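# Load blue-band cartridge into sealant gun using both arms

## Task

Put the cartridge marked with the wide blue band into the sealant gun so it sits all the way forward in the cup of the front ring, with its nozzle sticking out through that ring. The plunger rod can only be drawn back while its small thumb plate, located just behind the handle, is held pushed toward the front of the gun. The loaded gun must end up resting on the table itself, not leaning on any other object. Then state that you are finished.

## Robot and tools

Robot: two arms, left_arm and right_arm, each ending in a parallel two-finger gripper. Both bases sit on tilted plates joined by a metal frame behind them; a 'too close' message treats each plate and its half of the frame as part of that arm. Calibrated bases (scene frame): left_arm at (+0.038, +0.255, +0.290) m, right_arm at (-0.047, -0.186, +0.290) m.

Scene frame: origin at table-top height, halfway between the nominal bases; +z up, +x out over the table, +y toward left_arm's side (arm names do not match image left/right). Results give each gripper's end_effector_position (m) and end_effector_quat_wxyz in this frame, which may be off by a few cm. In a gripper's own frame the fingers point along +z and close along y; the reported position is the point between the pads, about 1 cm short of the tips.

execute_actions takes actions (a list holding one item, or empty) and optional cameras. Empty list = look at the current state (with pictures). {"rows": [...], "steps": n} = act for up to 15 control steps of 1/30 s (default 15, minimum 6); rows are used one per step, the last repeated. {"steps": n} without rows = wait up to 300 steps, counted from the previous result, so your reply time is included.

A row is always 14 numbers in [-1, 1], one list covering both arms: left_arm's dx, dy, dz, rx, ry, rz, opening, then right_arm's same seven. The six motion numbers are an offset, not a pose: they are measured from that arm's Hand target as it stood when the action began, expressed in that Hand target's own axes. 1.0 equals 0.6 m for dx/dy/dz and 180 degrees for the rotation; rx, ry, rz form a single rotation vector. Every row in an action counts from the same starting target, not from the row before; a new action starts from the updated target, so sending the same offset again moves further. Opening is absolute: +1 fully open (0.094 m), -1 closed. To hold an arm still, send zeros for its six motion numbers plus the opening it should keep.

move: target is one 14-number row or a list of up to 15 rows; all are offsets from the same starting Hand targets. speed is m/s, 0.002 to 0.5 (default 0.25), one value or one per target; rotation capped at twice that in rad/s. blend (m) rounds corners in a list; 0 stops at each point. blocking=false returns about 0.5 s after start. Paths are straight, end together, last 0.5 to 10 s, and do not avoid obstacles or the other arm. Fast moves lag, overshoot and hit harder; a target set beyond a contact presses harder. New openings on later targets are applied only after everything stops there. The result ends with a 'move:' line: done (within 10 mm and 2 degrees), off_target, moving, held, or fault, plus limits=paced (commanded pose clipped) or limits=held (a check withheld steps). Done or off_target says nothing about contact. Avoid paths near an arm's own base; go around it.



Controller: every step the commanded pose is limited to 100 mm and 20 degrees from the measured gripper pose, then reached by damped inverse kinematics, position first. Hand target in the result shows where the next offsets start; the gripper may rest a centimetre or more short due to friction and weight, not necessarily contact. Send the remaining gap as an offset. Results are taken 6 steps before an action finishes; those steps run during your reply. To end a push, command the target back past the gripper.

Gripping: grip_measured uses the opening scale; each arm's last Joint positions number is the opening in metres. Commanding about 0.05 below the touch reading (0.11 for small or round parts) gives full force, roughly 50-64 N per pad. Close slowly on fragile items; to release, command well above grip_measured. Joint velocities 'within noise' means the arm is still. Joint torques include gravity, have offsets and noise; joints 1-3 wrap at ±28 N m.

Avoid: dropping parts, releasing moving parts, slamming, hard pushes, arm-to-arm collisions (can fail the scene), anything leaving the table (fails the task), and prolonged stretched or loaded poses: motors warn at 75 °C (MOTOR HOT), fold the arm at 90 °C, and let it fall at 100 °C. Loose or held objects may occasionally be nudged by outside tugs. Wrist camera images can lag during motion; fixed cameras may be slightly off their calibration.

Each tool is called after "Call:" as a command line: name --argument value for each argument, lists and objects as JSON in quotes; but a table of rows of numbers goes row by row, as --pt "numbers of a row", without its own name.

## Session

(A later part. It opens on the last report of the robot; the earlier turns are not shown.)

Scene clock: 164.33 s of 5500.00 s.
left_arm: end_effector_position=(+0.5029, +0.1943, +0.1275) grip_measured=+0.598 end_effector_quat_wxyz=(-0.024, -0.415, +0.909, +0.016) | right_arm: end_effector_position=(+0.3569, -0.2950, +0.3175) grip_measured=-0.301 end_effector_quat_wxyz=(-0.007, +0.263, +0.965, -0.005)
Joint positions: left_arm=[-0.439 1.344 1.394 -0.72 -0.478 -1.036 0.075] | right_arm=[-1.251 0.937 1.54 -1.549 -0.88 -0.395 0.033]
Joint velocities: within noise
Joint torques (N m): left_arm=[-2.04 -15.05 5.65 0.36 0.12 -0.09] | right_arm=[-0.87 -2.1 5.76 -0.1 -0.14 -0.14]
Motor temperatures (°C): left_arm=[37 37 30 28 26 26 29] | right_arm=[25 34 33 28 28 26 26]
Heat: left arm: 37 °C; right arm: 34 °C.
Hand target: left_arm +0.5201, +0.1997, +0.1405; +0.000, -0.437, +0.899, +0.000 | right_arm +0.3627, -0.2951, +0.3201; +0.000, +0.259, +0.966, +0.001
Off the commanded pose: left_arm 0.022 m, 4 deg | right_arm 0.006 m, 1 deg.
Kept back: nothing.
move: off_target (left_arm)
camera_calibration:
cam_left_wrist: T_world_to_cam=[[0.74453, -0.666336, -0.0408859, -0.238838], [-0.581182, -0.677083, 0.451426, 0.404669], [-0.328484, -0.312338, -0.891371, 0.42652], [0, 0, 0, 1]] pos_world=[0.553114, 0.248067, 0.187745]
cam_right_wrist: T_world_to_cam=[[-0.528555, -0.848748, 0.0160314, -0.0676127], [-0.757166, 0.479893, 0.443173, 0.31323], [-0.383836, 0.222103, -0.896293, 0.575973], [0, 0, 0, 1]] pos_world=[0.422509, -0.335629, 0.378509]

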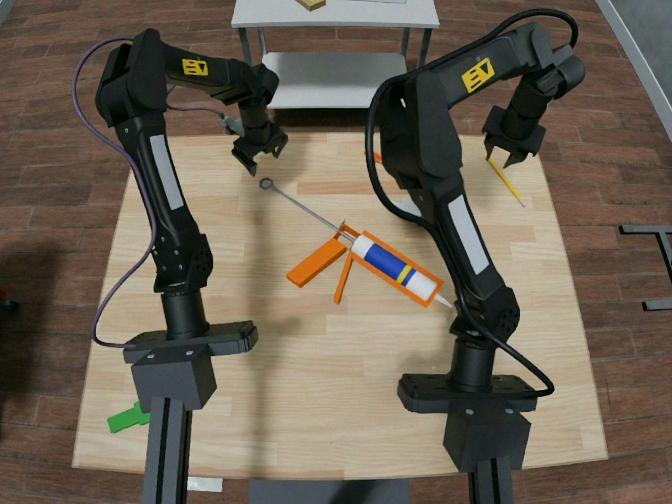

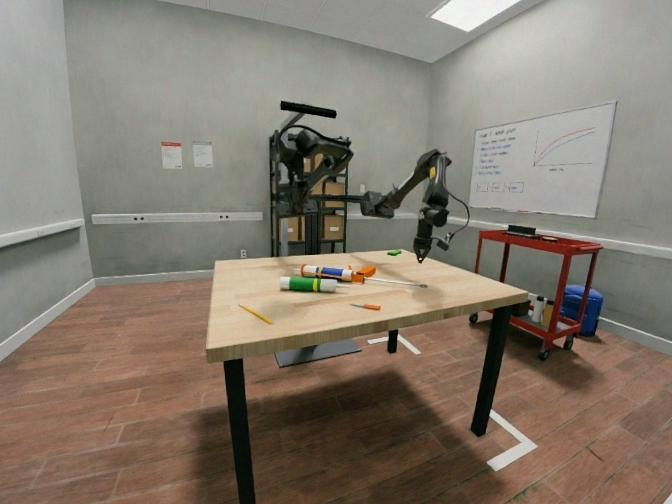

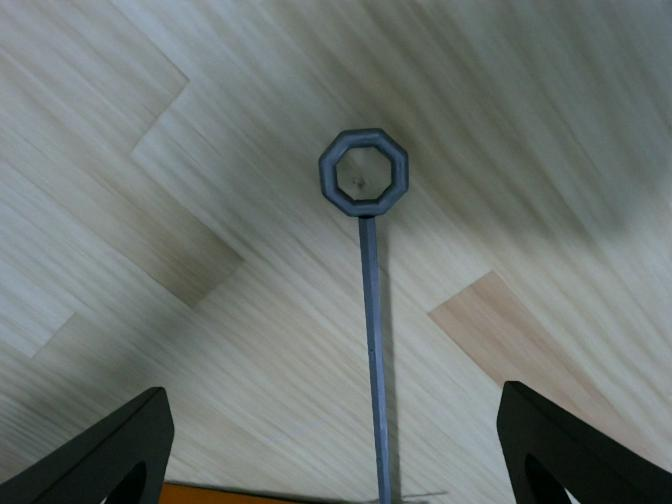

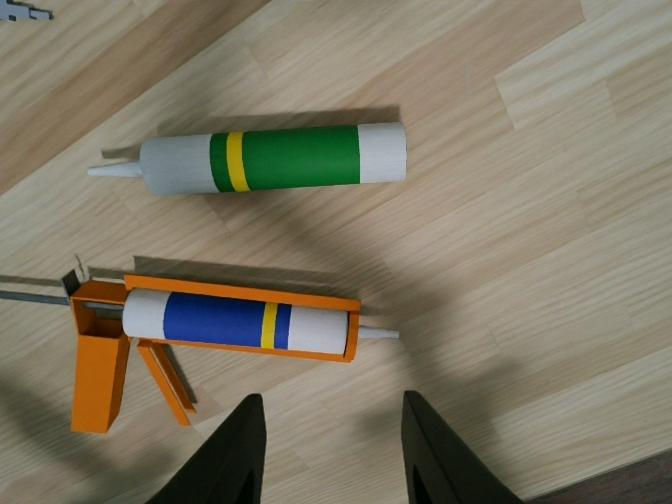

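Call:
move --target '[-0.0167,0,0.15,0,0,-0.017,0.3,0,0,0,0,0,0,-0.3]' --speed 0.15 --cameras '["cam_left_wrist"]'

Scene clock: 166.20 s of 5500.00 s.
left_arm: end_effector_position=(+0.5244, +0.2101, +0.0610) grip_measured=+0.302 end_effector_quat_wxyz=(+0.000, -0.466, +0.885, +0.000) | right_arm: end_effector_position=(+0.3569, -0.2950, +0.3175) grip_measured=-0.301 end_effector_quat_wxyz=(-0.007, +0.263, +0.965, -0.005)
Joint positions: left_arm=[-0.284 1.49 1.406 -0.482 -0.349 -1.026 0.061] | right_arm=[-1.251 0.937 1.54 -1.549 -0.88 -0.395 0.033]
Joint velocities: within noise
Joint torques (N m): left_arm=[-1.98 -10.19 5.3 0.49 0.1 0.07] | right_arm=[-0.88 -2.1 5.76 -0.1 -0.14 -0.14]
Motor temperatures (°C): left_arm=[37 37 31 28 26 26 29] | right_arm=[25 34 33 28 28 26 26]
Heat: left arm: 37 °C; right arm: 34 °C.
Hand target: left_arm +0.5263, +0.2076, +0.0504; +0.000, -0.461, +0.887, +0.000 | right_arm +0.3627, -0.2951, +0.3201; +0.000, +0.259, +0.966, +0.001
Off the commanded pose: left_arm 0.011 m, 1 deg | right_arm 0.006 m, 1 deg.
Kept back: nothing.
move: off_target (left_arm)
camera_calibration:
cam_left_wrist: T_world_to_cam=[[0.815516, -0.578679, 0.0080077, -0.305671], [-0.526897, -0.736675, 0.423899, 0.443585], [-0.239402, -0.349915, -0.905674, 0.341265], [0, 0, 0, 1]] pos_world=[0.564703, 0.269307, 0.123488]
Images, in order (width x height): cam_left_wrist 672x504.

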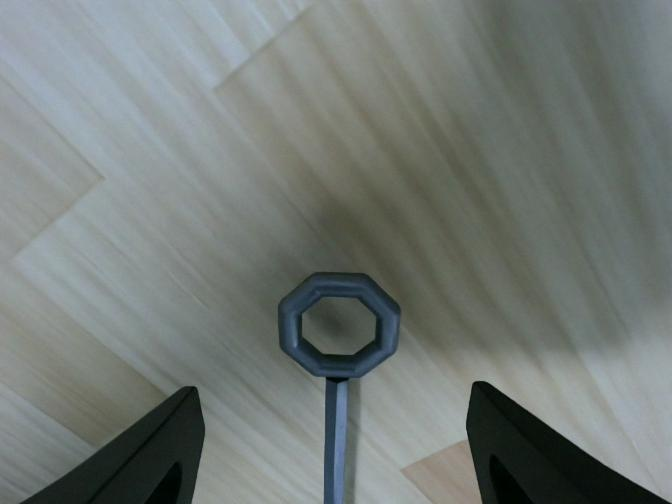

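Call:
move --target '[0.008,0,0.064,0,0,0,0.3,0,0,0,0,0,0,-0.3]' --speed 0.08 --cameras '["cam_left_wrist"]'

Scene clock: 167.53 s of 5500.00 s.
left_arm: end_effector_position=(+0.5244, +0.2055, +0.0250) grip_measured=+0.302 end_effector_quat_wxyz=(+0.002, -0.466, +0.885, -0.002) | right_arm: end_effector_position=(+0.3569, -0.2950, +0.3175) grip_measured=-0.301 end_effector_quat_wxyz=(-0.007, +0.263, +0.965, -0.005)
Joint positions: left_arm=[-0.26 1.592 1.424 -0.388 -0.326 -1.01 0.061] | right_arm=[-1.251 0.937 1.54 -1.549 -0.88 -0.395 0.033]
Joint velocities: within noise
Joint torques (N m): left_arm=[-2.06 -10.09 4.92 0.5 0.1 0.06] | right_arm=[-0.87 -2.1 5.76 -0.1 -0.14 -0.14]
Motor temperatures (°C): left_arm=[36 37 31 28 26 26 29] | right_arm=[25 34 33 28 28 26 26]
Heat: left arm: 37 °C; right arm: 34 °C.
Hand target: left_arm +0.5237, +0.2036, +0.0121; +0.000, -0.461, +0.887, +0.000 | right_arm +0.3627, -0.2951, +0.3201; +0.000, +0.259, +0.966, +0.001
Off the commanded pose: left_arm 0.013 m, 1 deg | right_arm 0.006 m, 1 deg.
Kept back: nothing.
move: off_target (left_arm)
camera_calibration:
cam_left_wrist: T_world_to_cam=[[0.815716, -0.578298, 0.0133828, -0.308312], [-0.528684, -0.735946, 0.422938, 0.456271], [-0.234735, -0.352073, -0.90606, 0.305035], [0, 0, 0, 1]] pos_world=[0.564321, 0.26489, 0.0875314]
Images, in order (width x height): cam_left_wrist 672x504.

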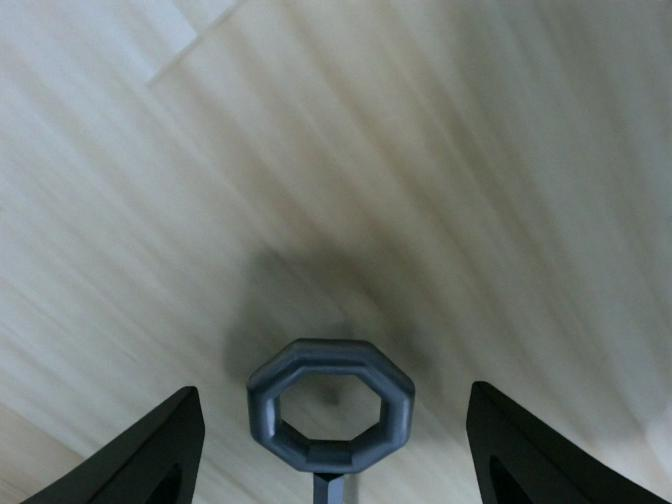

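Call:
move --target '[0,0,0.013,0,0,0,0.3,0,0,0,0,0,0,-0.3]' --speed 0.05 --cameras '[]'

Call:
move --target '[0,0,0,0,0,0,-0.35,0,0,0,0,0,0,-0.3]' --speed 0.05 --cameras '["cam_left_wrist","cam_right_wrist"]'

Scene clock: 168.50 s of 5500.00 s.
left_arm: end_effector_position=(+0.5243, +0.2055, +0.0183) grip_measured=+0.302 end_effector_quat_wxyz=(+0.002, -0.466, +0.885, -0.002) | right_arm: end_effector_position=(+0.3569, -0.2950, +0.3175) grip_measured=-0.301 end_effector_quat_wxyz=(-0.007, +0.263, +0.965, -0.005)
Joint positions: left_arm=[-0.253 1.611 1.43 -0.375 -0.32 -1.006 0.061] | right_arm=[-1.251 0.937 1.54 -1.549 -0.88 -0.395 0.033]
Joint velocities: within noise
Joint torques (N m): left_arm=[-2.04 -9.89 4.96 0.51 0.11 0.07] | right_arm=[-0.87 -2.09 5.76 -0.1 -0.14 -0.14]
Motor temperatures (°C): left_arm=[36 37 31 28 26 26 29] | right_arm=[25 34 33 28 28 26 26]
Heat: left arm: 37 °C; right arm: 34 °C.
Hand target: left_arm +0.5237, +0.2036, +0.0043; +0.000, -0.461, +0.887, +0.000 | right_arm +0.3627, -0.2951, +0.3201; +0.000, +0.259, +0.966, +0.001
Off the commanded pose: left_arm 0.014 m, 1 deg | right_arm 0.006 m, 1 deg.
Kept back: nothing.
move: off_target (left_arm)
No camera images: "cameras" was empty.

Scene clock: 169.20 s of 5500.00 s.
left_arm: end_effector_position=(+0.5247, +0.2056, +0.0182) grip_measured=-0.236 end_effector_quat_wxyz=(+0.002, -0.461, +0.887, -0.002) | right_arm: end_effector_position=(+0.3569, -0.2950, +0.3175) grip_measured=-0.301 end_effector_quat_wxyz=(-0.007, +0.263, +0.965, -0.005)
Joint positions: left_arm=[-0.253 1.611 1.43 -0.373 -0.32 -0.995 0.036] | right_arm=[-1.251 0.937 1.54 -1.549 -0.88 -0.395 0.033]
Joint velocities: within noise
Joint torques (N m): left_arm=[-2.06 -9.88 5.01 0.51 0.11 0.05] | right_arm=[-0.87 -2.09 5.76 -0.1 -0.14 -0.14]
Motor temperatures (°C): left_arm=[35 37 31 28 26 26 29] | right_arm=[25 34 33 28 28 26 26]
Heat: left arm: 37 °C; right arm: 34 °C.
Hand target: left_arm +0.5236, +0.2037, +0.0043; +0.000, -0.461, +0.887, +0.000 | right_arm +0.3627, -0.2951, +0.3201; +0.000, +0.259, +0.966, +0.001
Off the commanded pose: left_arm 0.014 m, 0 deg | right_arm 0.006 m, 1 deg.
Kept back: nothing.
move: off_target (left_arm)
camera_calibration:
cam_left_wrist: T_world_to_cam=[[0.8092, -0.587356, 0.0144456, -0.303147], [-0.537327, -0.729882, 0.422553, 0.462676], [-0.237646, -0.349692, -0.906223, 0.300072], [0, 0, 0, 1]] pos_world=[0.565225, 0.264576, 0.080806]
cam_right_wrist: T_world_to_cam=[[-0.528555, -0.848748, 0.0160314, -0.0676127], [-0.757166, 0.479893, 0.443173, 0.31323], [-0.383836, 0.222103, -0.896293, 0.575973], [0, 0, 0, 1]] pos_world=[0.422509, -0.335629, 0.378509]
Images, in order (width x height): cam_left_wrist 672x504, cam_right_wrist 672x504.

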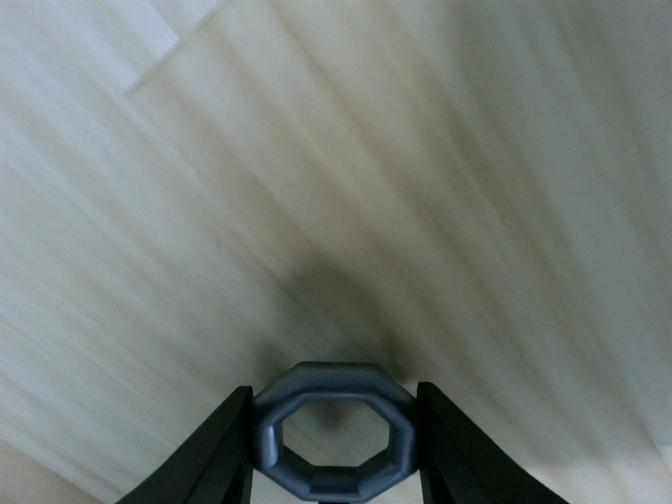

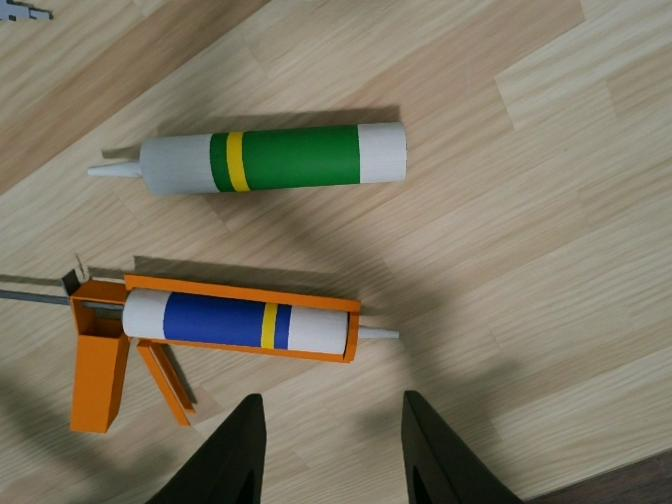

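Call:
move --target '[0.0333,0.001,0,0,0,0,-0.35,0,0,0,0,0,0,-0.3]' --speed 0.04 --cameras '["cam_right_wrist"]'

Call:
zoom_image --camera "cam_right_wrist" --region '[40, 250, 420, 450]'

Scene clock: 170.20 s of 5500.00 s.
left_arm: end_effector_position=(+0.5247, +0.2051, +0.0175) grip_measured=-0.236 end_effector_quat_wxyz=(+0.017, -0.462, +0.887, +0.007) | right_arm: end_effector_position=(+0.3569, -0.2950, +0.3175) grip_measured=-0.301 end_effector_quat_wxyz=(-0.007, +0.263, +0.965, -0.005)
Joint positions: left_arm=[-0.269 1.611 1.411 -0.339 -0.365 -1 0.036] | right_arm=[-1.251 0.937 1.54 -1.549 -0.88 -0.395 0.033]
Joint velocities: within noise
Joint torques (N m): left_arm=[-4.57 -10.29 2.13 0.56 0.05 -0.16] | right_arm=[-0.87 -2.07 5.76 -0.1 -0.14 -0.14]
Motor temperatures (°C): left_arm=[35 37 31 28 26 26 29] | right_arm=[25 34 33 28 28 26 26]
Heat: left arm: 37 °C; right arm: 34 °C.
Hand target: left_arm +0.5117, +0.1876, +0.0043; +0.000, -0.461, +0.887, +0.000 | right_arm +0.3627, -0.2951, +0.3201; +0.000, +0.259, +0.966, +0.001
Off the commanded pose: left_arm 0.025 m, 2 deg | right_arm 0.006 m, 1 deg.
Kept back: nothing.
move: off_target (left_arm)
camera_calibration:
cam_right_wrist: T_world_to_cam=[[-0.528555, -0.848748, 0.0160314, -0.0676127], [-0.757166, 0.479893, 0.443173, 0.31323], [-0.383836, 0.222103, -0.896293, 0.575973], [0, 0, 0, 1]] pos_world=[0.422509, -0.335629, 0.378509]
Images, in order (width x height): cam_right_wrist 672x504.

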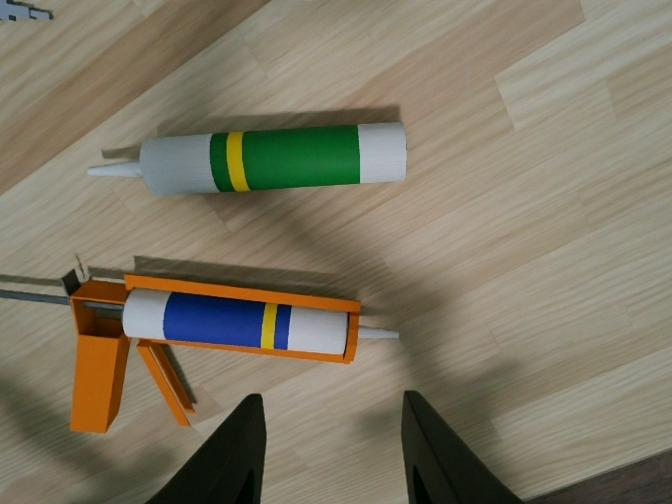

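Scaled by 1.326 from the camera's 672x504 image, which has a finer 960x720 frame.

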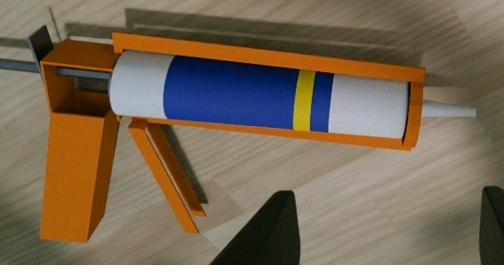

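Call:
move --target '[0.025,0.001,0,0,0,0,-0.35,0,0,0,0,0,0,-0.3]' --speed 0.04 --cameras '["cam_right_wrist"]'

Call:
zoom_image --camera "cam_right_wrist" --region '[40, 250, 420, 450]'

Scene clock: 171.13 s of 5500.00 s.
left_arm: end_effector_position=(+0.5243, +0.2046, +0.0162) grip_measured=-0.236 end_effector_quat_wxyz=(+0.039, -0.462, +0.886, +0.018) | right_arm: end_effector_position=(+0.3569, -0.2950, +0.3175) grip_measured=-0.301 end_effector_quat_wxyz=(-0.007, +0.263, +0.965, -0.005)
Joint positions: left_arm=[-0.289 1.611 1.38 -0.284 -0.423 -1.001 0.036] | right_arm=[-1.251 0.937 1.54 -1.549 -0.88 -0.395 0.033]
Joint velocities: within noise
Joint torques (N m): left_arm=[-5.72 -10.3 1.54 0.35 0.35 -0.33] | right_arm=[-0.87 -2.1 5.76 -0.1 -0.14 -0.14]
Motor temperatures (°C): left_arm=[35 37 31 28 26 26 29] | right_arm=[25 34 33 28 28 26 26]
Heat: left arm: 37 °C; right arm: 34 °C.
Hand target: left_arm +0.5026, +0.1757, +0.0043; +0.000, -0.461, +0.887, +0.000 | right_arm +0.3627, -0.2951, +0.3201; +0.000, +0.259, +0.966, +0.001
Off the commanded pose: left_arm 0.038 m, 5 deg | right_arm 0.006 m, 1 deg.
Kept back: nothing.
move: off_target (left_arm)
camera_calibration:
cam_right_wrist: T_world_to_cam=[[-0.528555, -0.848748, 0.0160314, -0.0676127], [-0.757166, 0.479893, 0.443173, 0.31323], [-0.383836, 0.222103, -0.896293, 0.575973], [0, 0, 0, 1]] pos_world=[0.422509, -0.335629, 0.378509]
Images, in order (width x height): cam_right_wrist 672x504.

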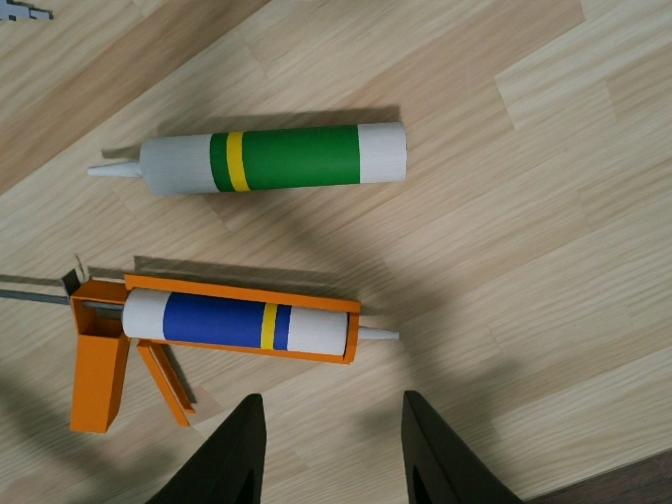

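Scaled by 1.326 from the camera's 672x504 image, which has a finer 960x720 frame.

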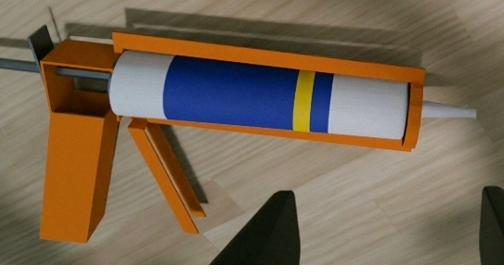

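Call:
zoom_image --camera "cam_right_wrist" --region '[280, 270, 420, 375]'

Call:
zoom_image --camera "cam_right_wrist" --region '[50, 250, 190, 355]'

Scaled by 3.600 from the camera's 672x504 image, which has a finer 960x720 frame.

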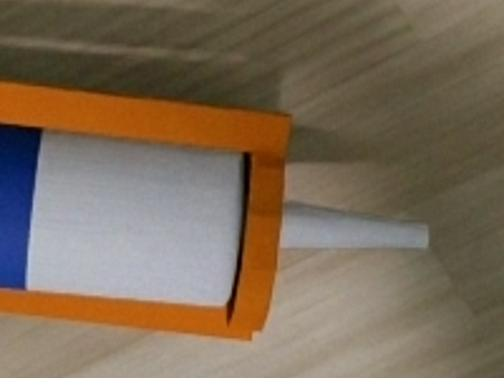

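Scaled by 3.600 from the camera's 672x504 image, which has a finer 960x720 frame.

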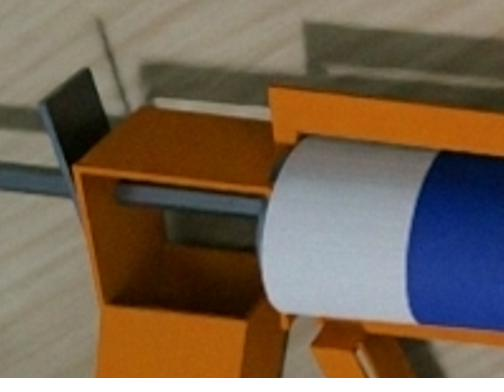

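Call:
move --target '[-0.058,-0.002,0,0,0,0,-0.35,0.3065,0.0483,0.2333,0,0,0.552,0.3]' --speed 0.25

Scene clock: 195.53 s of 5500.00 s.
left_arm: end_effector_position=(+0.5253, +0.2055, +0.0177) grip_measured=-0.236 end_effector_quat_wxyz=(+0.007, -0.459, +0.888, -0.001) | right_arm: end_effector_position=(+0.2132, -0.1800, +0.1788) grip_measured=+0.299 end_effector_quat_wxyz=(-0.066, +0.868, +0.492, +0.022)
Joint positions: left_arm=[-0.256 1.611 1.424 -0.359 -0.329 -0.99 0.036] | right_arm=[-0.012 0.41 0.475 -0.629 -0.039 2.064 0.061]
Joint velocities: within noise
Joint torques (N m): left_arm=[-1.87 -9.84 5.49 0.4 0.14 0.03] | right_arm=[-0.81 -4.51 3.92 0.38 -0.21 0.11]
Motor temperatures (°C): left_arm=[32 40 30 28 26 26 30] | right_arm=[25 34 32 28 28 26 26]
Heat: left arm: 40 °C; right arm: 34 °C.
Hand target: left_arm +0.5235, +0.2035, +0.0043; +0.000, -0.461, +0.887, +0.000 | right_arm +0.2180, -0.1779, +0.1802; +0.000, +0.904, +0.428, +0.000
Off the commanded pose: left_arm 0.014 m, 1 deg | right_arm 0.005 m, 12 deg.
joint sent to its limit (right arm) — joint 6 (wrist roll), upper limit.
Kept back: nothing.
move: off_target (left_arm, right_arm)
camera_calibration:
cam_left_wrist: T_world_to_cam=[[0.806953, -0.590366, 0.0172003, -0.302002], [-0.543317, -0.730593, 0.413571, 0.466611], [-0.231591, -0.343077, -0.91031, 0.295274], [0, 0, 0, 1]] pos_world=[0.565602, 0.263913, 0.0810083]
cam_right_wrist: T_world_to_cam=[[-0.843334, 0.52848, 0.0974473, 0.256741], [0.495817, 0.695261, 0.520362, -0.0314773], [0.20725, 0.487156, -0.848367, 0.284074], [0, 0, 0, 1]] pos_world=[0.173251, -0.252186, 0.23236]

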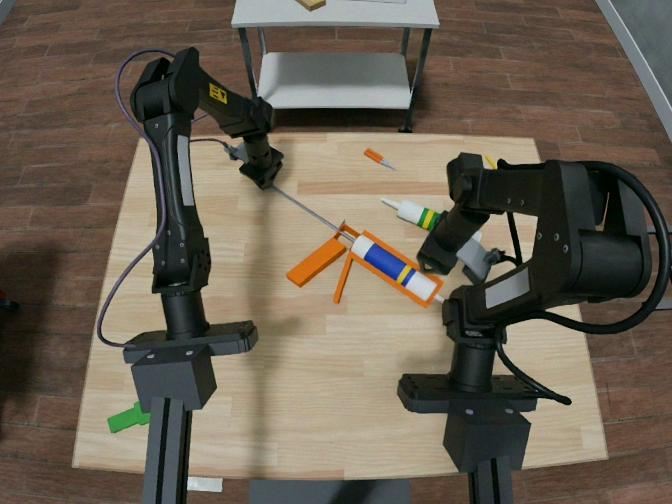

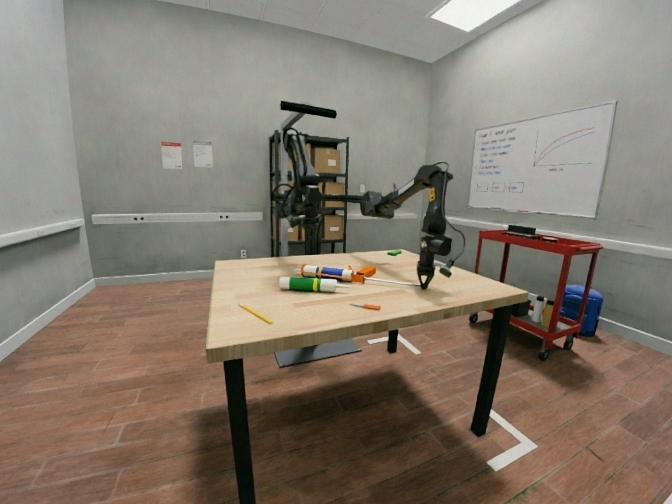

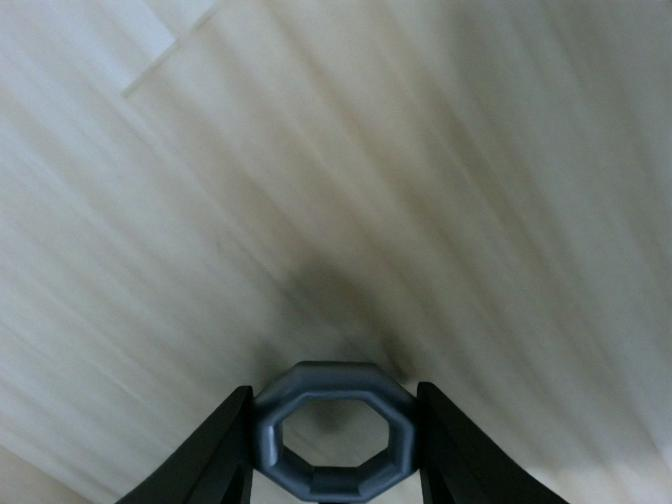

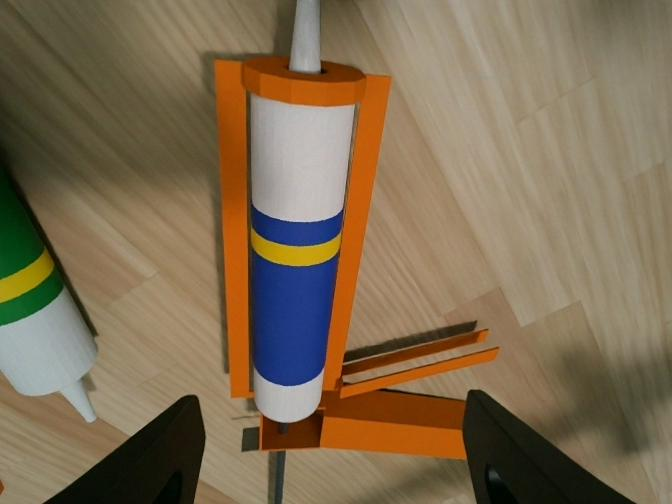

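Call:
move --pt "0 0 0 0 0 0 -0.35 0 0 0 0 0 -0.5 0.4" --pt "0 0 0 0 0 0 -0.35 0.0 0 0.06 0 0 -1.0 0.4" --speed 0.5 --blend 0.05 --cameras '["cam_right_wrist","cam_high"]'

Scene clock: 200.83 s of 5500.00 s.
left_arm: end_effector_position=(+0.5255, +0.2054, +0.0177) grip_measured=-0.236 end_effector_quat_wxyz=(+0.007, -0.460, +0.888, -0.002) | right_arm: end_effector_position=(+0.2163, -0.1816, +0.1475) grip_measured=+0.399 end_effector_quat_wxyz=(-0.010, -0.422, +0.907, -0.007)
Joint positions: left_arm=[-0.255 1.611 1.424 -0.359 -0.328 -0.99 0.036] | right_arm=[0.207 0.568 0.416 -0.416 0.303 -0.8 0.066]
Joint velocities: within noise
Joint torques (N m): left_arm=[-1.88 -9.84 5.49 0.41 0.15 0.02] | right_arm=[-0.73 -2.65 3.07 0.54 -0.18 -0.15]
Motor temperatures (°C): left_arm=[31 40 31 28 26 26 30] | right_arm=[25 34 31 28 28 26 26]
Heat: left arm: 40 °C; right arm: 34 °C.
Hand target: left_arm +0.5236, +0.2036, +0.0043; +0.000, -0.461, +0.887, +0.000 | right_arm +0.2179, -0.1779, +0.1442; +0.000, -0.428, +0.904, +0.000
Off the commanded pose: left_arm 0.014 m, 1 deg | right_arm 0.005 m, 2 deg.
Kept back: nothing.
move: off_target (left_arm); blend cut to 0 m at target 1
camera_calibration:
cam_right_wrist: T_world_to_cam=[[0.748607, -0.662965, 0.00804466, -0.284297], [-0.592981, -0.664057, 0.455413, -0.0173602], [-0.296581, -0.345696, -0.890244, 0.221508], [0, 0, 0, 1]] pos_world=[0.268228, -0.123433, 0.207389]
Images, in order (width x height): cam_high 672x504, cam_right_wrist 672x504.

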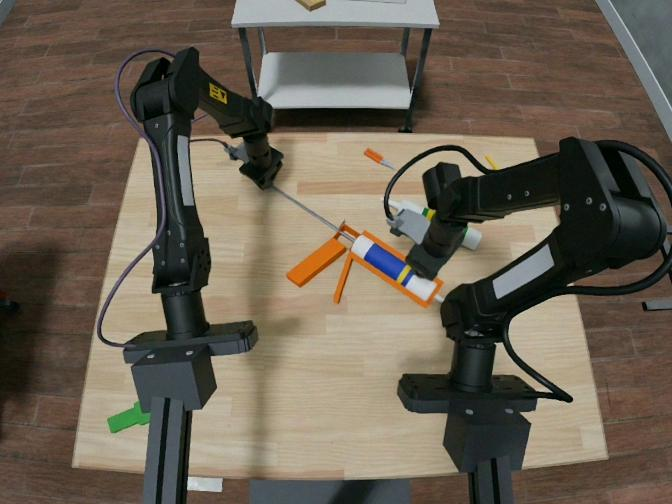

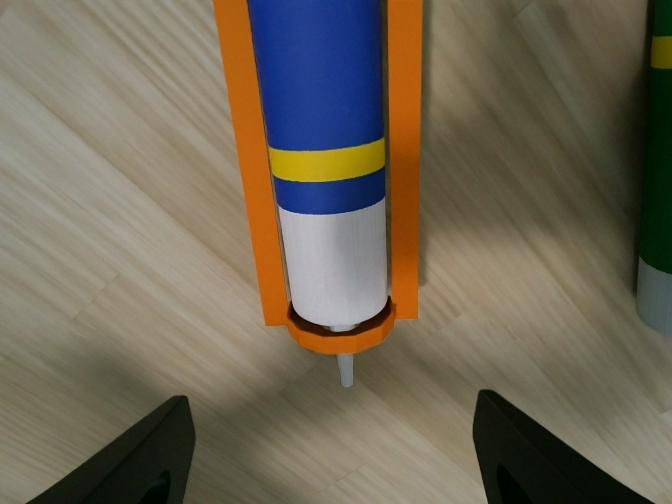

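Call:
zoom_image --camera "cam_right_wrist" --region '[250, 260, 430, 395]'

Scaled by 2.800 from the camera's 672x504 image, which has a finer 960x720 frame.

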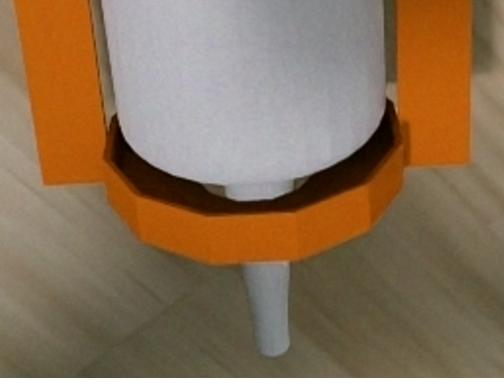

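Call:
move --target '[0,0,0,0,0,0,-0.35,-0.001,-0.001,0.15,0,0,-0.011,0.3]' --speed 0.15 --cameras '[]'

Call:
move --target '[0,0,0,0,0,0,-0.35,0,0,0.025,0,0,0,0.3]' --speed 0.06 --cameras '["cam_right_wrist","cam_high"]'

Scene clock: 203.47 s of 5500.00 s.
left_arm: end_effector_position=(+0.5255, +0.2054, +0.0177) grip_measured=-0.236 end_effector_quat_wxyz=(+0.007, -0.460, +0.888, -0.002) | right_arm: end_effector_position=(+0.2133, -0.1805, +0.0576) grip_measured=+0.301 end_effector_quat_wxyz=(-0.013, -0.438, +0.899, -0.005)
Joint positions: left_arm=[-0.255 1.611 1.424 -0.359 -0.328 -0.99 0.036] | right_arm=[0.074 1.098 0.37 0.17 0.19 -0.907 0.061]
Joint velocities: within noise
Joint torques (N m): left_arm=[-1.88 -9.84 5.49 0.4 0.15 0.03] | right_arm=[-0.21 -3.48 1.42 0.53 -0.16 -0.15]
Motor temperatures (°C): left_arm=[31 40 31 28 26 26 30] | right_arm=[25 34 31 28 28 26 26]
Heat: left arm: 40 °C; right arm: 34 °C.
Hand target: left_arm +0.5236, +0.2036, +0.0043; +0.000, -0.461, +0.887, +0.000 | right_arm +0.2188, -0.1777, +0.0542; +0.000, -0.443, +0.896, +0.000
Off the commanded pose: left_arm 0.014 m, 1 deg | right_arm 0.007 m, 2 deg.
Kept back: nothing.
move: off_target (left_arm)
No camera images: "cameras" was empty.

Scene clock: 204.37 s of 5500.00 s.
left_arm: end_effector_position=(+0.5255, +0.2054, +0.0177) grip_measured=-0.236 end_effector_quat_wxyz=(+0.007, -0.460, +0.888, -0.002) | right_arm: end_effector_position=(+0.2134, -0.1803, +0.0429) grip_measured=+0.301 end_effector_quat_wxyz=(-0.013, -0.438, +0.899, -0.005)
Joint positions: left_arm=[-0.255 1.611 1.424 -0.359 -0.328 -0.99 0.036] | right_arm=[0.062 1.193 0.384 0.253 0.179 -0.913 0.061]
Joint velocities: within noise
Joint torques (N m): left_arm=[-1.88 -9.84 5.49 0.41 0.15 0.03] | right_arm=[-0.14 -3.7 1.05 0.52 -0.16 -0.14]
Motor temperatures (°C): left_arm=[31 40 31 28 26 26 30] | right_arm=[25 34 31 28 28 26 26]
Heat: left arm: 40 °C; right arm: 34 °C.
Hand target: left_arm +0.5236, +0.2036, +0.0043; +0.000, -0.461, +0.887, +0.000 | right_arm +0.2188, -0.1777, +0.0392; +0.000, -0.443, +0.896, +0.000
Off the commanded pose: left_arm 0.014 m, 1 deg | right_arm 0.007 m, 2 deg.
Kept back: nothing.
move: off_target (left_arm)
camera_calibration:
cam_right_wrist: T_world_to_cam=[[0.771993, -0.635632, 0.000313272, -0.280152], [-0.56489, -0.685849, 0.458813, 0.0193936], [-0.291421, -0.354377, -0.888533, 0.125258], [0, 0, 0, 1]] pos_world=[0.263733, -0.120384, 0.102486]
Images, in order (width x height): cam_high 672x504, cam_right_wrist 672x504.

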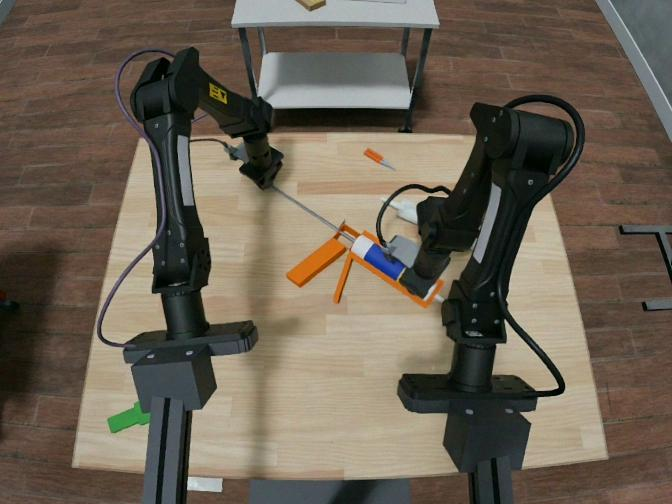

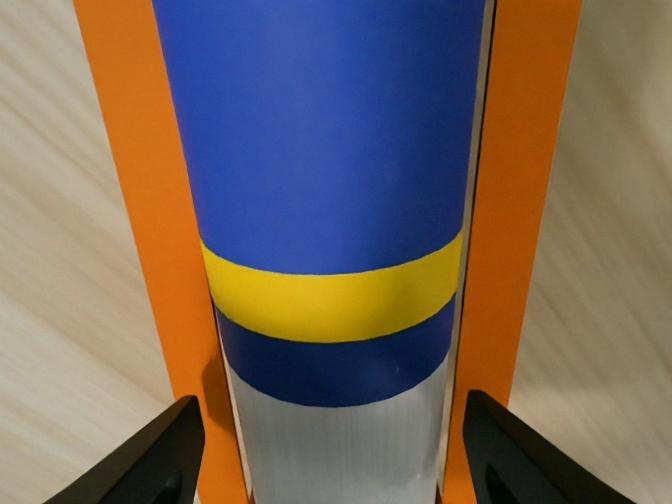

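Call:
move --target '[0,0,0,0,0,0,-0.35,0,0,0.006,0,0,0,0.3]' --speed 0.04 --cameras '[]'

Call:
move --target '[0,0,0,0,0,0,-0.35,0,0,0,0,0,0,-0.1]' --speed 0.04 --cameras '["cam_right_wrist"]'

Scene clock: 205.33 s of 5500.00 s.
left_arm: end_effector_position=(+0.5255, +0.2054, +0.0177) grip_measured=-0.236 end_effector_quat_wxyz=(+0.007, -0.460, +0.888, -0.002) | right_arm: end_effector_position=(+0.2136, -0.1792, +0.0394) grip_measured=+0.301 end_effector_quat_wxyz=(-0.012, -0.439, +0.898, -0.003)
Joint positions: left_arm=[-0.255 1.611 1.424 -0.359 -0.328 -0.99 0.036] | right_arm=[0.062 1.216 0.389 0.272 0.176 -0.915 0.061]
Joint velocities: within noise
Joint torques (N m): left_arm=[-1.88 -9.84 5.49 0.4 0.15 0.03] | right_arm=[-0.36 -3.73 0.94 0.53 -0.16 -0.15]
Motor temperatures (°C): left_arm=[31 40 31 28 26 26 30] | right_arm=[25 34 31 28 28 26 26]
Heat: left arm: 40 °C; right arm: 34 °C.
Hand target: left_arm +0.5236, +0.2036, +0.0043; +0.000, -0.461, +0.887, +0.000 | right_arm +0.2188, -0.1777, +0.0356; +0.000, -0.443, +0.896, +0.000
Off the commanded pose: left_arm 0.014 m, 1 deg | right_arm 0.007 m, 2 deg.
Kept back: nothing.
move: off_target (left_arm)
No camera images: "cameras" was empty.

Scene clock: 206.03 s of 5500.00 s.
left_arm: end_effector_position=(+0.5255, +0.2054, +0.0177) grip_measured=-0.236 end_effector_quat_wxyz=(+0.007, -0.460, +0.888, -0.002) | right_arm: end_effector_position=(+0.2145, -0.1797, +0.0393) grip_measured=-0.033 end_effector_quat_wxyz=(-0.011, -0.443, +0.897, -0.004)
Joint positions: left_arm=[-0.255 1.611 1.424 -0.359 -0.328 -0.99 0.036] | right_arm=[0.06 1.216 0.389 0.275 0.174 -0.926 0.045]
Joint velocities: within noise
Joint torques (N m): left_arm=[-1.88 -9.85 5.48 0.41 0.15 0.02] | right_arm=[-0.17 -3.73 0.92 0.54 -0.15 -0.14]
Motor temperatures (°C): left_arm=[31 40 31 28 26 26 30] | right_arm=[25 34 31 28 28 26 26]
Heat: left arm: 40 °C; right arm: 34 °C.
Hand target: left_arm +0.5236, +0.2036, +0.0043; +0.000, -0.461, +0.887, +0.000 | right_arm +0.2189, -0.1777, +0.0356; +0.000, -0.443, +0.896, +0.000
Off the commanded pose: left_arm 0.014 m, 1 deg | right_arm 0.006 m, 1 deg.
Kept back: nothing.
move: off_target (left_arm)
camera_calibration:
cam_right_wrist: T_world_to_cam=[[0.778605, -0.627513, 0.000940815, -0.280586], [-0.559089, -0.693024, 0.455124, 0.0196599], [-0.284944, -0.354888, -0.890428, 0.121161], [0, 0, 0, 1]] pos_world=[0.263982, -0.119448, 0.0992015]
Images, in order (width x height): cam_right_wrist 672x504.

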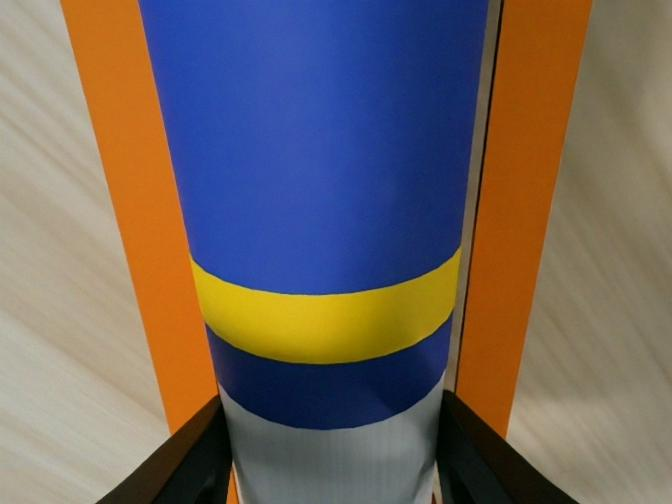

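Call:
move --target '[0,0,0,0,0,0,-0.35,0,0,-0.01,0,0,0,-0.12]' --speed 0.04 --cameras '["cam_right_wrist"]'

Scene clock: 206.97 s of 5500.00 s.
left_arm: end_effector_position=(+0.5255, +0.2054, +0.0177) grip_measured=-0.236 end_effector_quat_wxyz=(+0.007, -0.460, +0.888, -0.002) | right_arm: end_effector_position=(+0.2145, -0.1797, +0.0393) grip_measured=-0.033 end_effector_quat_wxyz=(-0.011, -0.443, +0.897, -0.004)
Joint positions: left_arm=[-0.255 1.611 1.424 -0.359 -0.328 -0.99 0.036] | right_arm=[0.06 1.216 0.389 0.275 0.174 -0.926 0.045]
Joint velocities: within noise
Joint torques (N m): left_arm=[-1.88 -9.85 5.48 0.41 0.15 0.02] | right_arm=[0.2 -6.37 0.35 0.22 -0.12 -0.12]
Motor temperatures (°C): left_arm=[31 40 31 28 26 26 30] | right_arm=[25 34 31 28 28 26 26]
Heat: left arm: 40 °C; right arm: 34 °C.
Hand target: left_arm +0.5236, +0.2036, +0.0043; +0.000, -0.461, +0.887, +0.000 | right_arm +0.2189, -0.1777, +0.0416; +0.000, -0.443, +0.896, +0.000
Off the commanded pose: left_arm 0.014 m, 1 deg | right_arm 0.005 m, 1 deg.
Kept back: nothing.
move: off_target (left_arm)
camera_calibration:
cam_right_wrist: T_world_to_cam=[[0.778605, -0.627513, 0.000940815, -0.280586], [-0.559089, -0.693024, 0.455124, 0.0196599], [-0.284944, -0.354888, -0.890428, 0.121161], [0, 0, 0, 1]] pos_world=[0.263982, -0.119448, 0.0992015]
Images, in order (width x height): cam_right_wrist 672x504.

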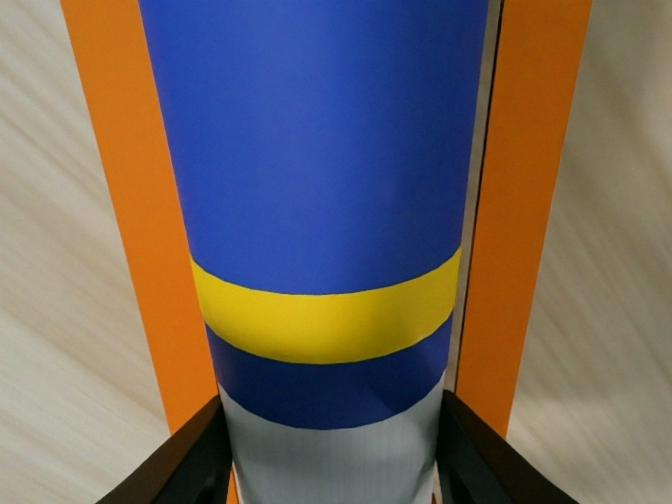

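Call:
move --target '[0,0,0,0,0,0,-0.35,0.012,0,-0.008,0,0,0,-0.12]' --speed 0.04 --cameras '["cam_right_wrist"]'

Scene clock: 207.90 s of 5500.00 s.
left_arm: end_effector_position=(+0.5255, +0.2057, +0.0177) grip_measured=-0.236 end_effector_quat_wxyz=(+0.007, -0.460, +0.888, -0.001) | right_arm: end_effector_position=(+0.2093, -0.1815, +0.0410) grip_measured=-0.033 end_effector_quat_wxyz=(-0.010, -0.442, +0.897, +0.004)
Joint positions: left_arm=[-0.255 1.611 1.424 -0.359 -0.329 -0.99 0.036] | right_arm=[0.039 1.202 0.371 0.275 0.142 -0.935 0.045]
Joint velocities: within noise
Joint torques (N m): left_arm=[-1.88 -9.84 5.48 0.41 0.15 0.02] | right_arm=[-0.28 -7.86 -0.08 0.13 -0.12 -0.14]
Motor temperatures (°C): left_arm=[31 40 31 28 26 26 30] | right_arm=[25 34 31 28 28 26 26]
Heat: left arm: 40 °C; right arm: 34 °C.
Hand target: left_arm +0.5236, +0.2036, +0.0043; +0.000, -0.461, +0.887, +0.000 | right_arm +0.2145, -0.1834, +0.0464; +0.000, -0.443, +0.896, +0.000
Off the commanded pose: left_arm 0.014 m, 1 deg | right_arm 0.008 m, 1 deg.
Kept back: nothing.
move: off_target (left_arm)
camera_calibration:
cam_right_wrist: T_world_to_cam=[[0.77768, -0.628541, -0.012243, -0.277145], [-0.557686, -0.69874, 0.44805, 0.0137252], [-0.290172, -0.341612, -0.893925, 0.124246], [0, 0, 0, 1]] pos_world=[0.259237, -0.122163, 0.101524]
Images, in order (width x height): cam_right_wrist 672x504.

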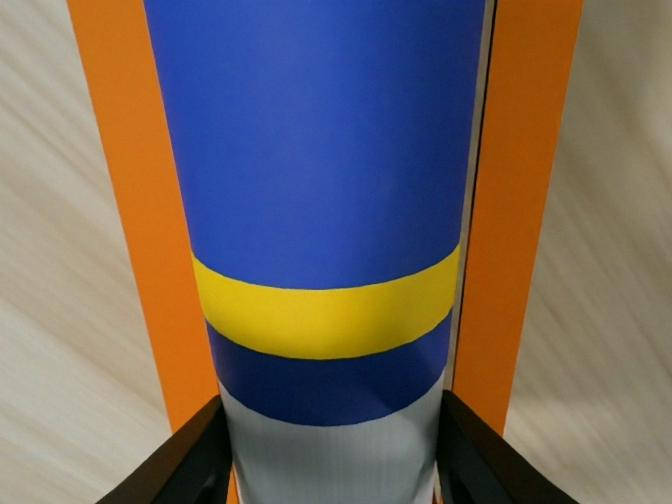

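Call:
move --target '[0,0,0,0,0,0,-0.35,0.013,0,-0.002,0,0,0,-0.12]' --speed 0.04 --cameras '["cam_right_wrist","cam_high"]'

Call:
zoom_image --camera "cam_high" --region '[310, 210, 460, 320]'

Scene clock: 208.83 s of 5500.00 s.
left_arm: end_effector_position=(+0.5255, +0.2054, +0.0177) grip_measured=-0.236 end_effector_quat_wxyz=(+0.007, -0.460, +0.888, -0.002) | right_arm: end_effector_position=(+0.2032, -0.1867, +0.0424) grip_measured=-0.033 end_effector_quat_wxyz=(-0.012, -0.441, +0.898, +0.008)
Joint positions: left_arm=[-0.255 1.611 1.424 -0.359 -0.328 -0.99 0.036] | right_arm=[0.007 1.189 0.352 0.275 0.11 -0.947 0.045]
Joint velocities: within noise
Joint torques (N m): left_arm=[-1.88 -9.84 5.49 0.41 0.15 0.02] | right_arm=[-0.51 -7.72 -0.24 0.24 -0.09 -0.15]
Motor temperatures (°C): left_arm=[30 40 31 28 26 26 30] | right_arm=[25 35 31 28 28 26 26]
Heat: left arm: 40 °C; right arm: 35 °C.
Hand target: left_arm +0.5236, +0.2036, +0.0043; +0.000, -0.461, +0.887, +0.000 | right_arm +0.2097, -0.1896, +0.0476; +0.000, -0.443, +0.896, +0.000
Off the commanded pose: left_arm 0.014 m, 1 deg | right_arm 0.009 m, 2 deg.
Kept back: nothing.
move: off_target (left_arm)
camera_calibration:
cam_right_wrist: T_world_to_cam=[[0.775152, -0.631404, -0.0216285, -0.275275], [-0.556921, -0.699075, 0.448479, 0.00584836], [-0.298291, -0.335594, -0.893532, 0.124755], [0, 0, 0, 1]] pos_world=[0.25385, -0.127854, 0.102896]
Images, in order (width x height): cam_high 672x504, cam_right_wrist 672x504.

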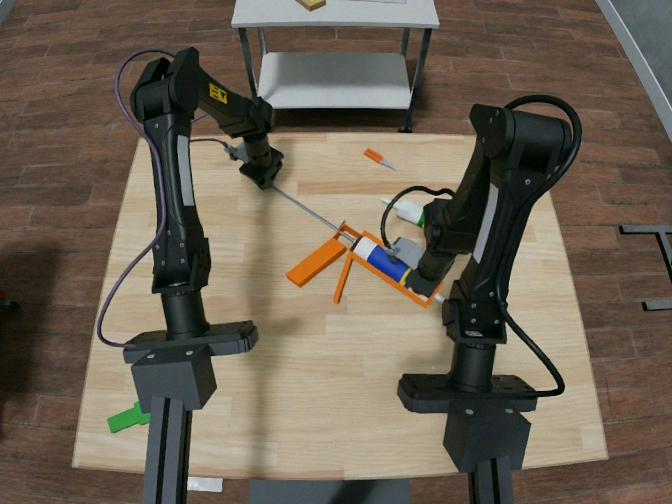

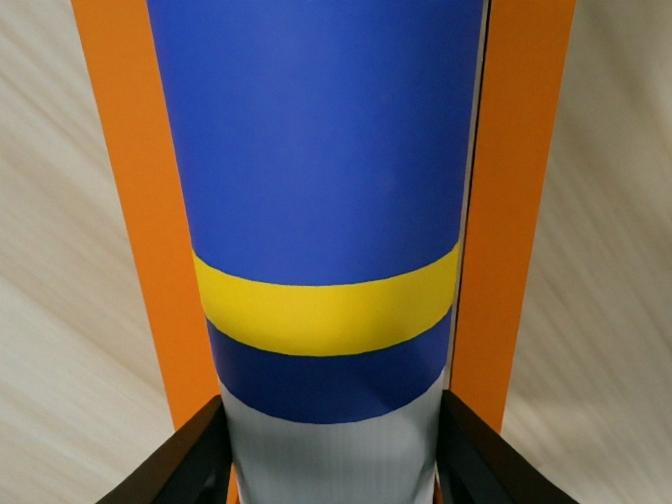

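Scaled by 3.360 from the camera's 672x504 image, which has a finer 960x720 frame.

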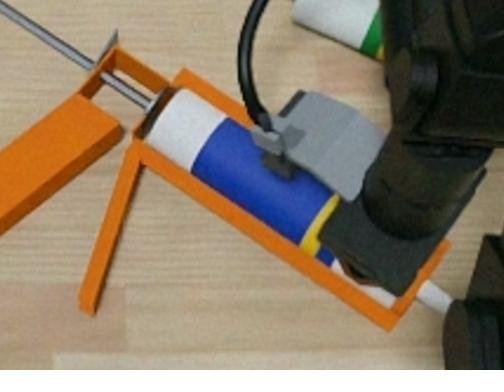

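Call:
move --target '[0,0,0,0,0,0,-0.35,0.012,0,0.003,0,0,0,-0.12]' --speed 0.04 --cameras '["cam_high"]'

Call:
zoom_image --camera "cam_high" --region '[310, 210, 460, 320]'

Scene clock: 209.80 s of 5500.00 s.
left_arm: end_effector_position=(+0.5255, +0.2054, +0.0177) grip_measured=-0.236 end_effector_quat_wxyz=(+0.007, -0.460, +0.888, -0.002) | right_arm: end_effector_position=(+0.2027, -0.1917, +0.0420) grip_measured=-0.033 end_effector_quat_wxyz=(-0.007, -0.438, +0.899, +0.007)
Joint positions: left_arm=[-0.255 1.611 1.424 -0.359 -0.328 -0.99 0.036] | right_arm=[-0.024 1.189 0.341 0.298 0.079 -0.958 0.045]
Joint velocities: within noise
Joint torques (N m): left_arm=[-1.87 -9.84 5.49 0.41 0.15 0.02] | right_arm=[-0.64 -6.98 -0.57 0.3 -0.07 -0.18]
Motor temperatures (°C): left_arm=[30 40 31 28 26 26 30] | right_arm=[25 35 31 28 28 26 26]
Heat: left arm: 40 °C; right arm: 35 °C.
Hand target: left_arm +0.5236, +0.2036, +0.0043; +0.000, -0.461, +0.887, +0.000 | right_arm +0.2053, -0.1954, +0.0458; +0.000, -0.443, +0.896, +0.000
Off the commanded pose: left_arm 0.014 m, 1 deg | right_arm 0.006 m, 1 deg.
Kept back: nothing.
move: off_target (left_arm)
Images, in order (width x height): cam_high 672x504.

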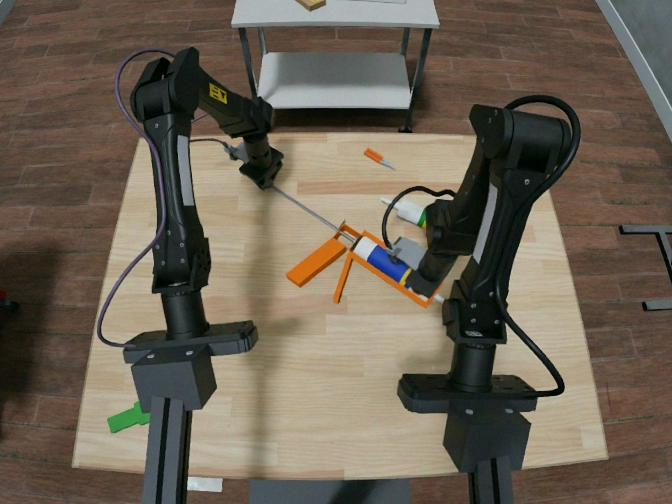

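Scaled by 3.360 from the camera's 672x504 image, which has a finer 960x720 frame.

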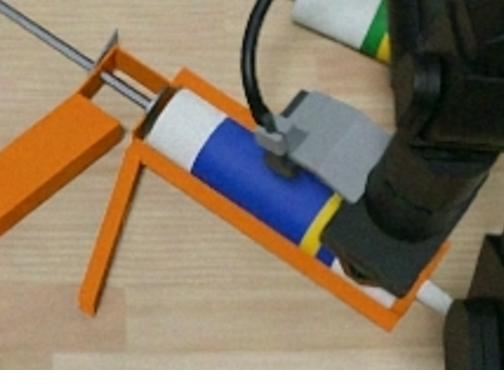

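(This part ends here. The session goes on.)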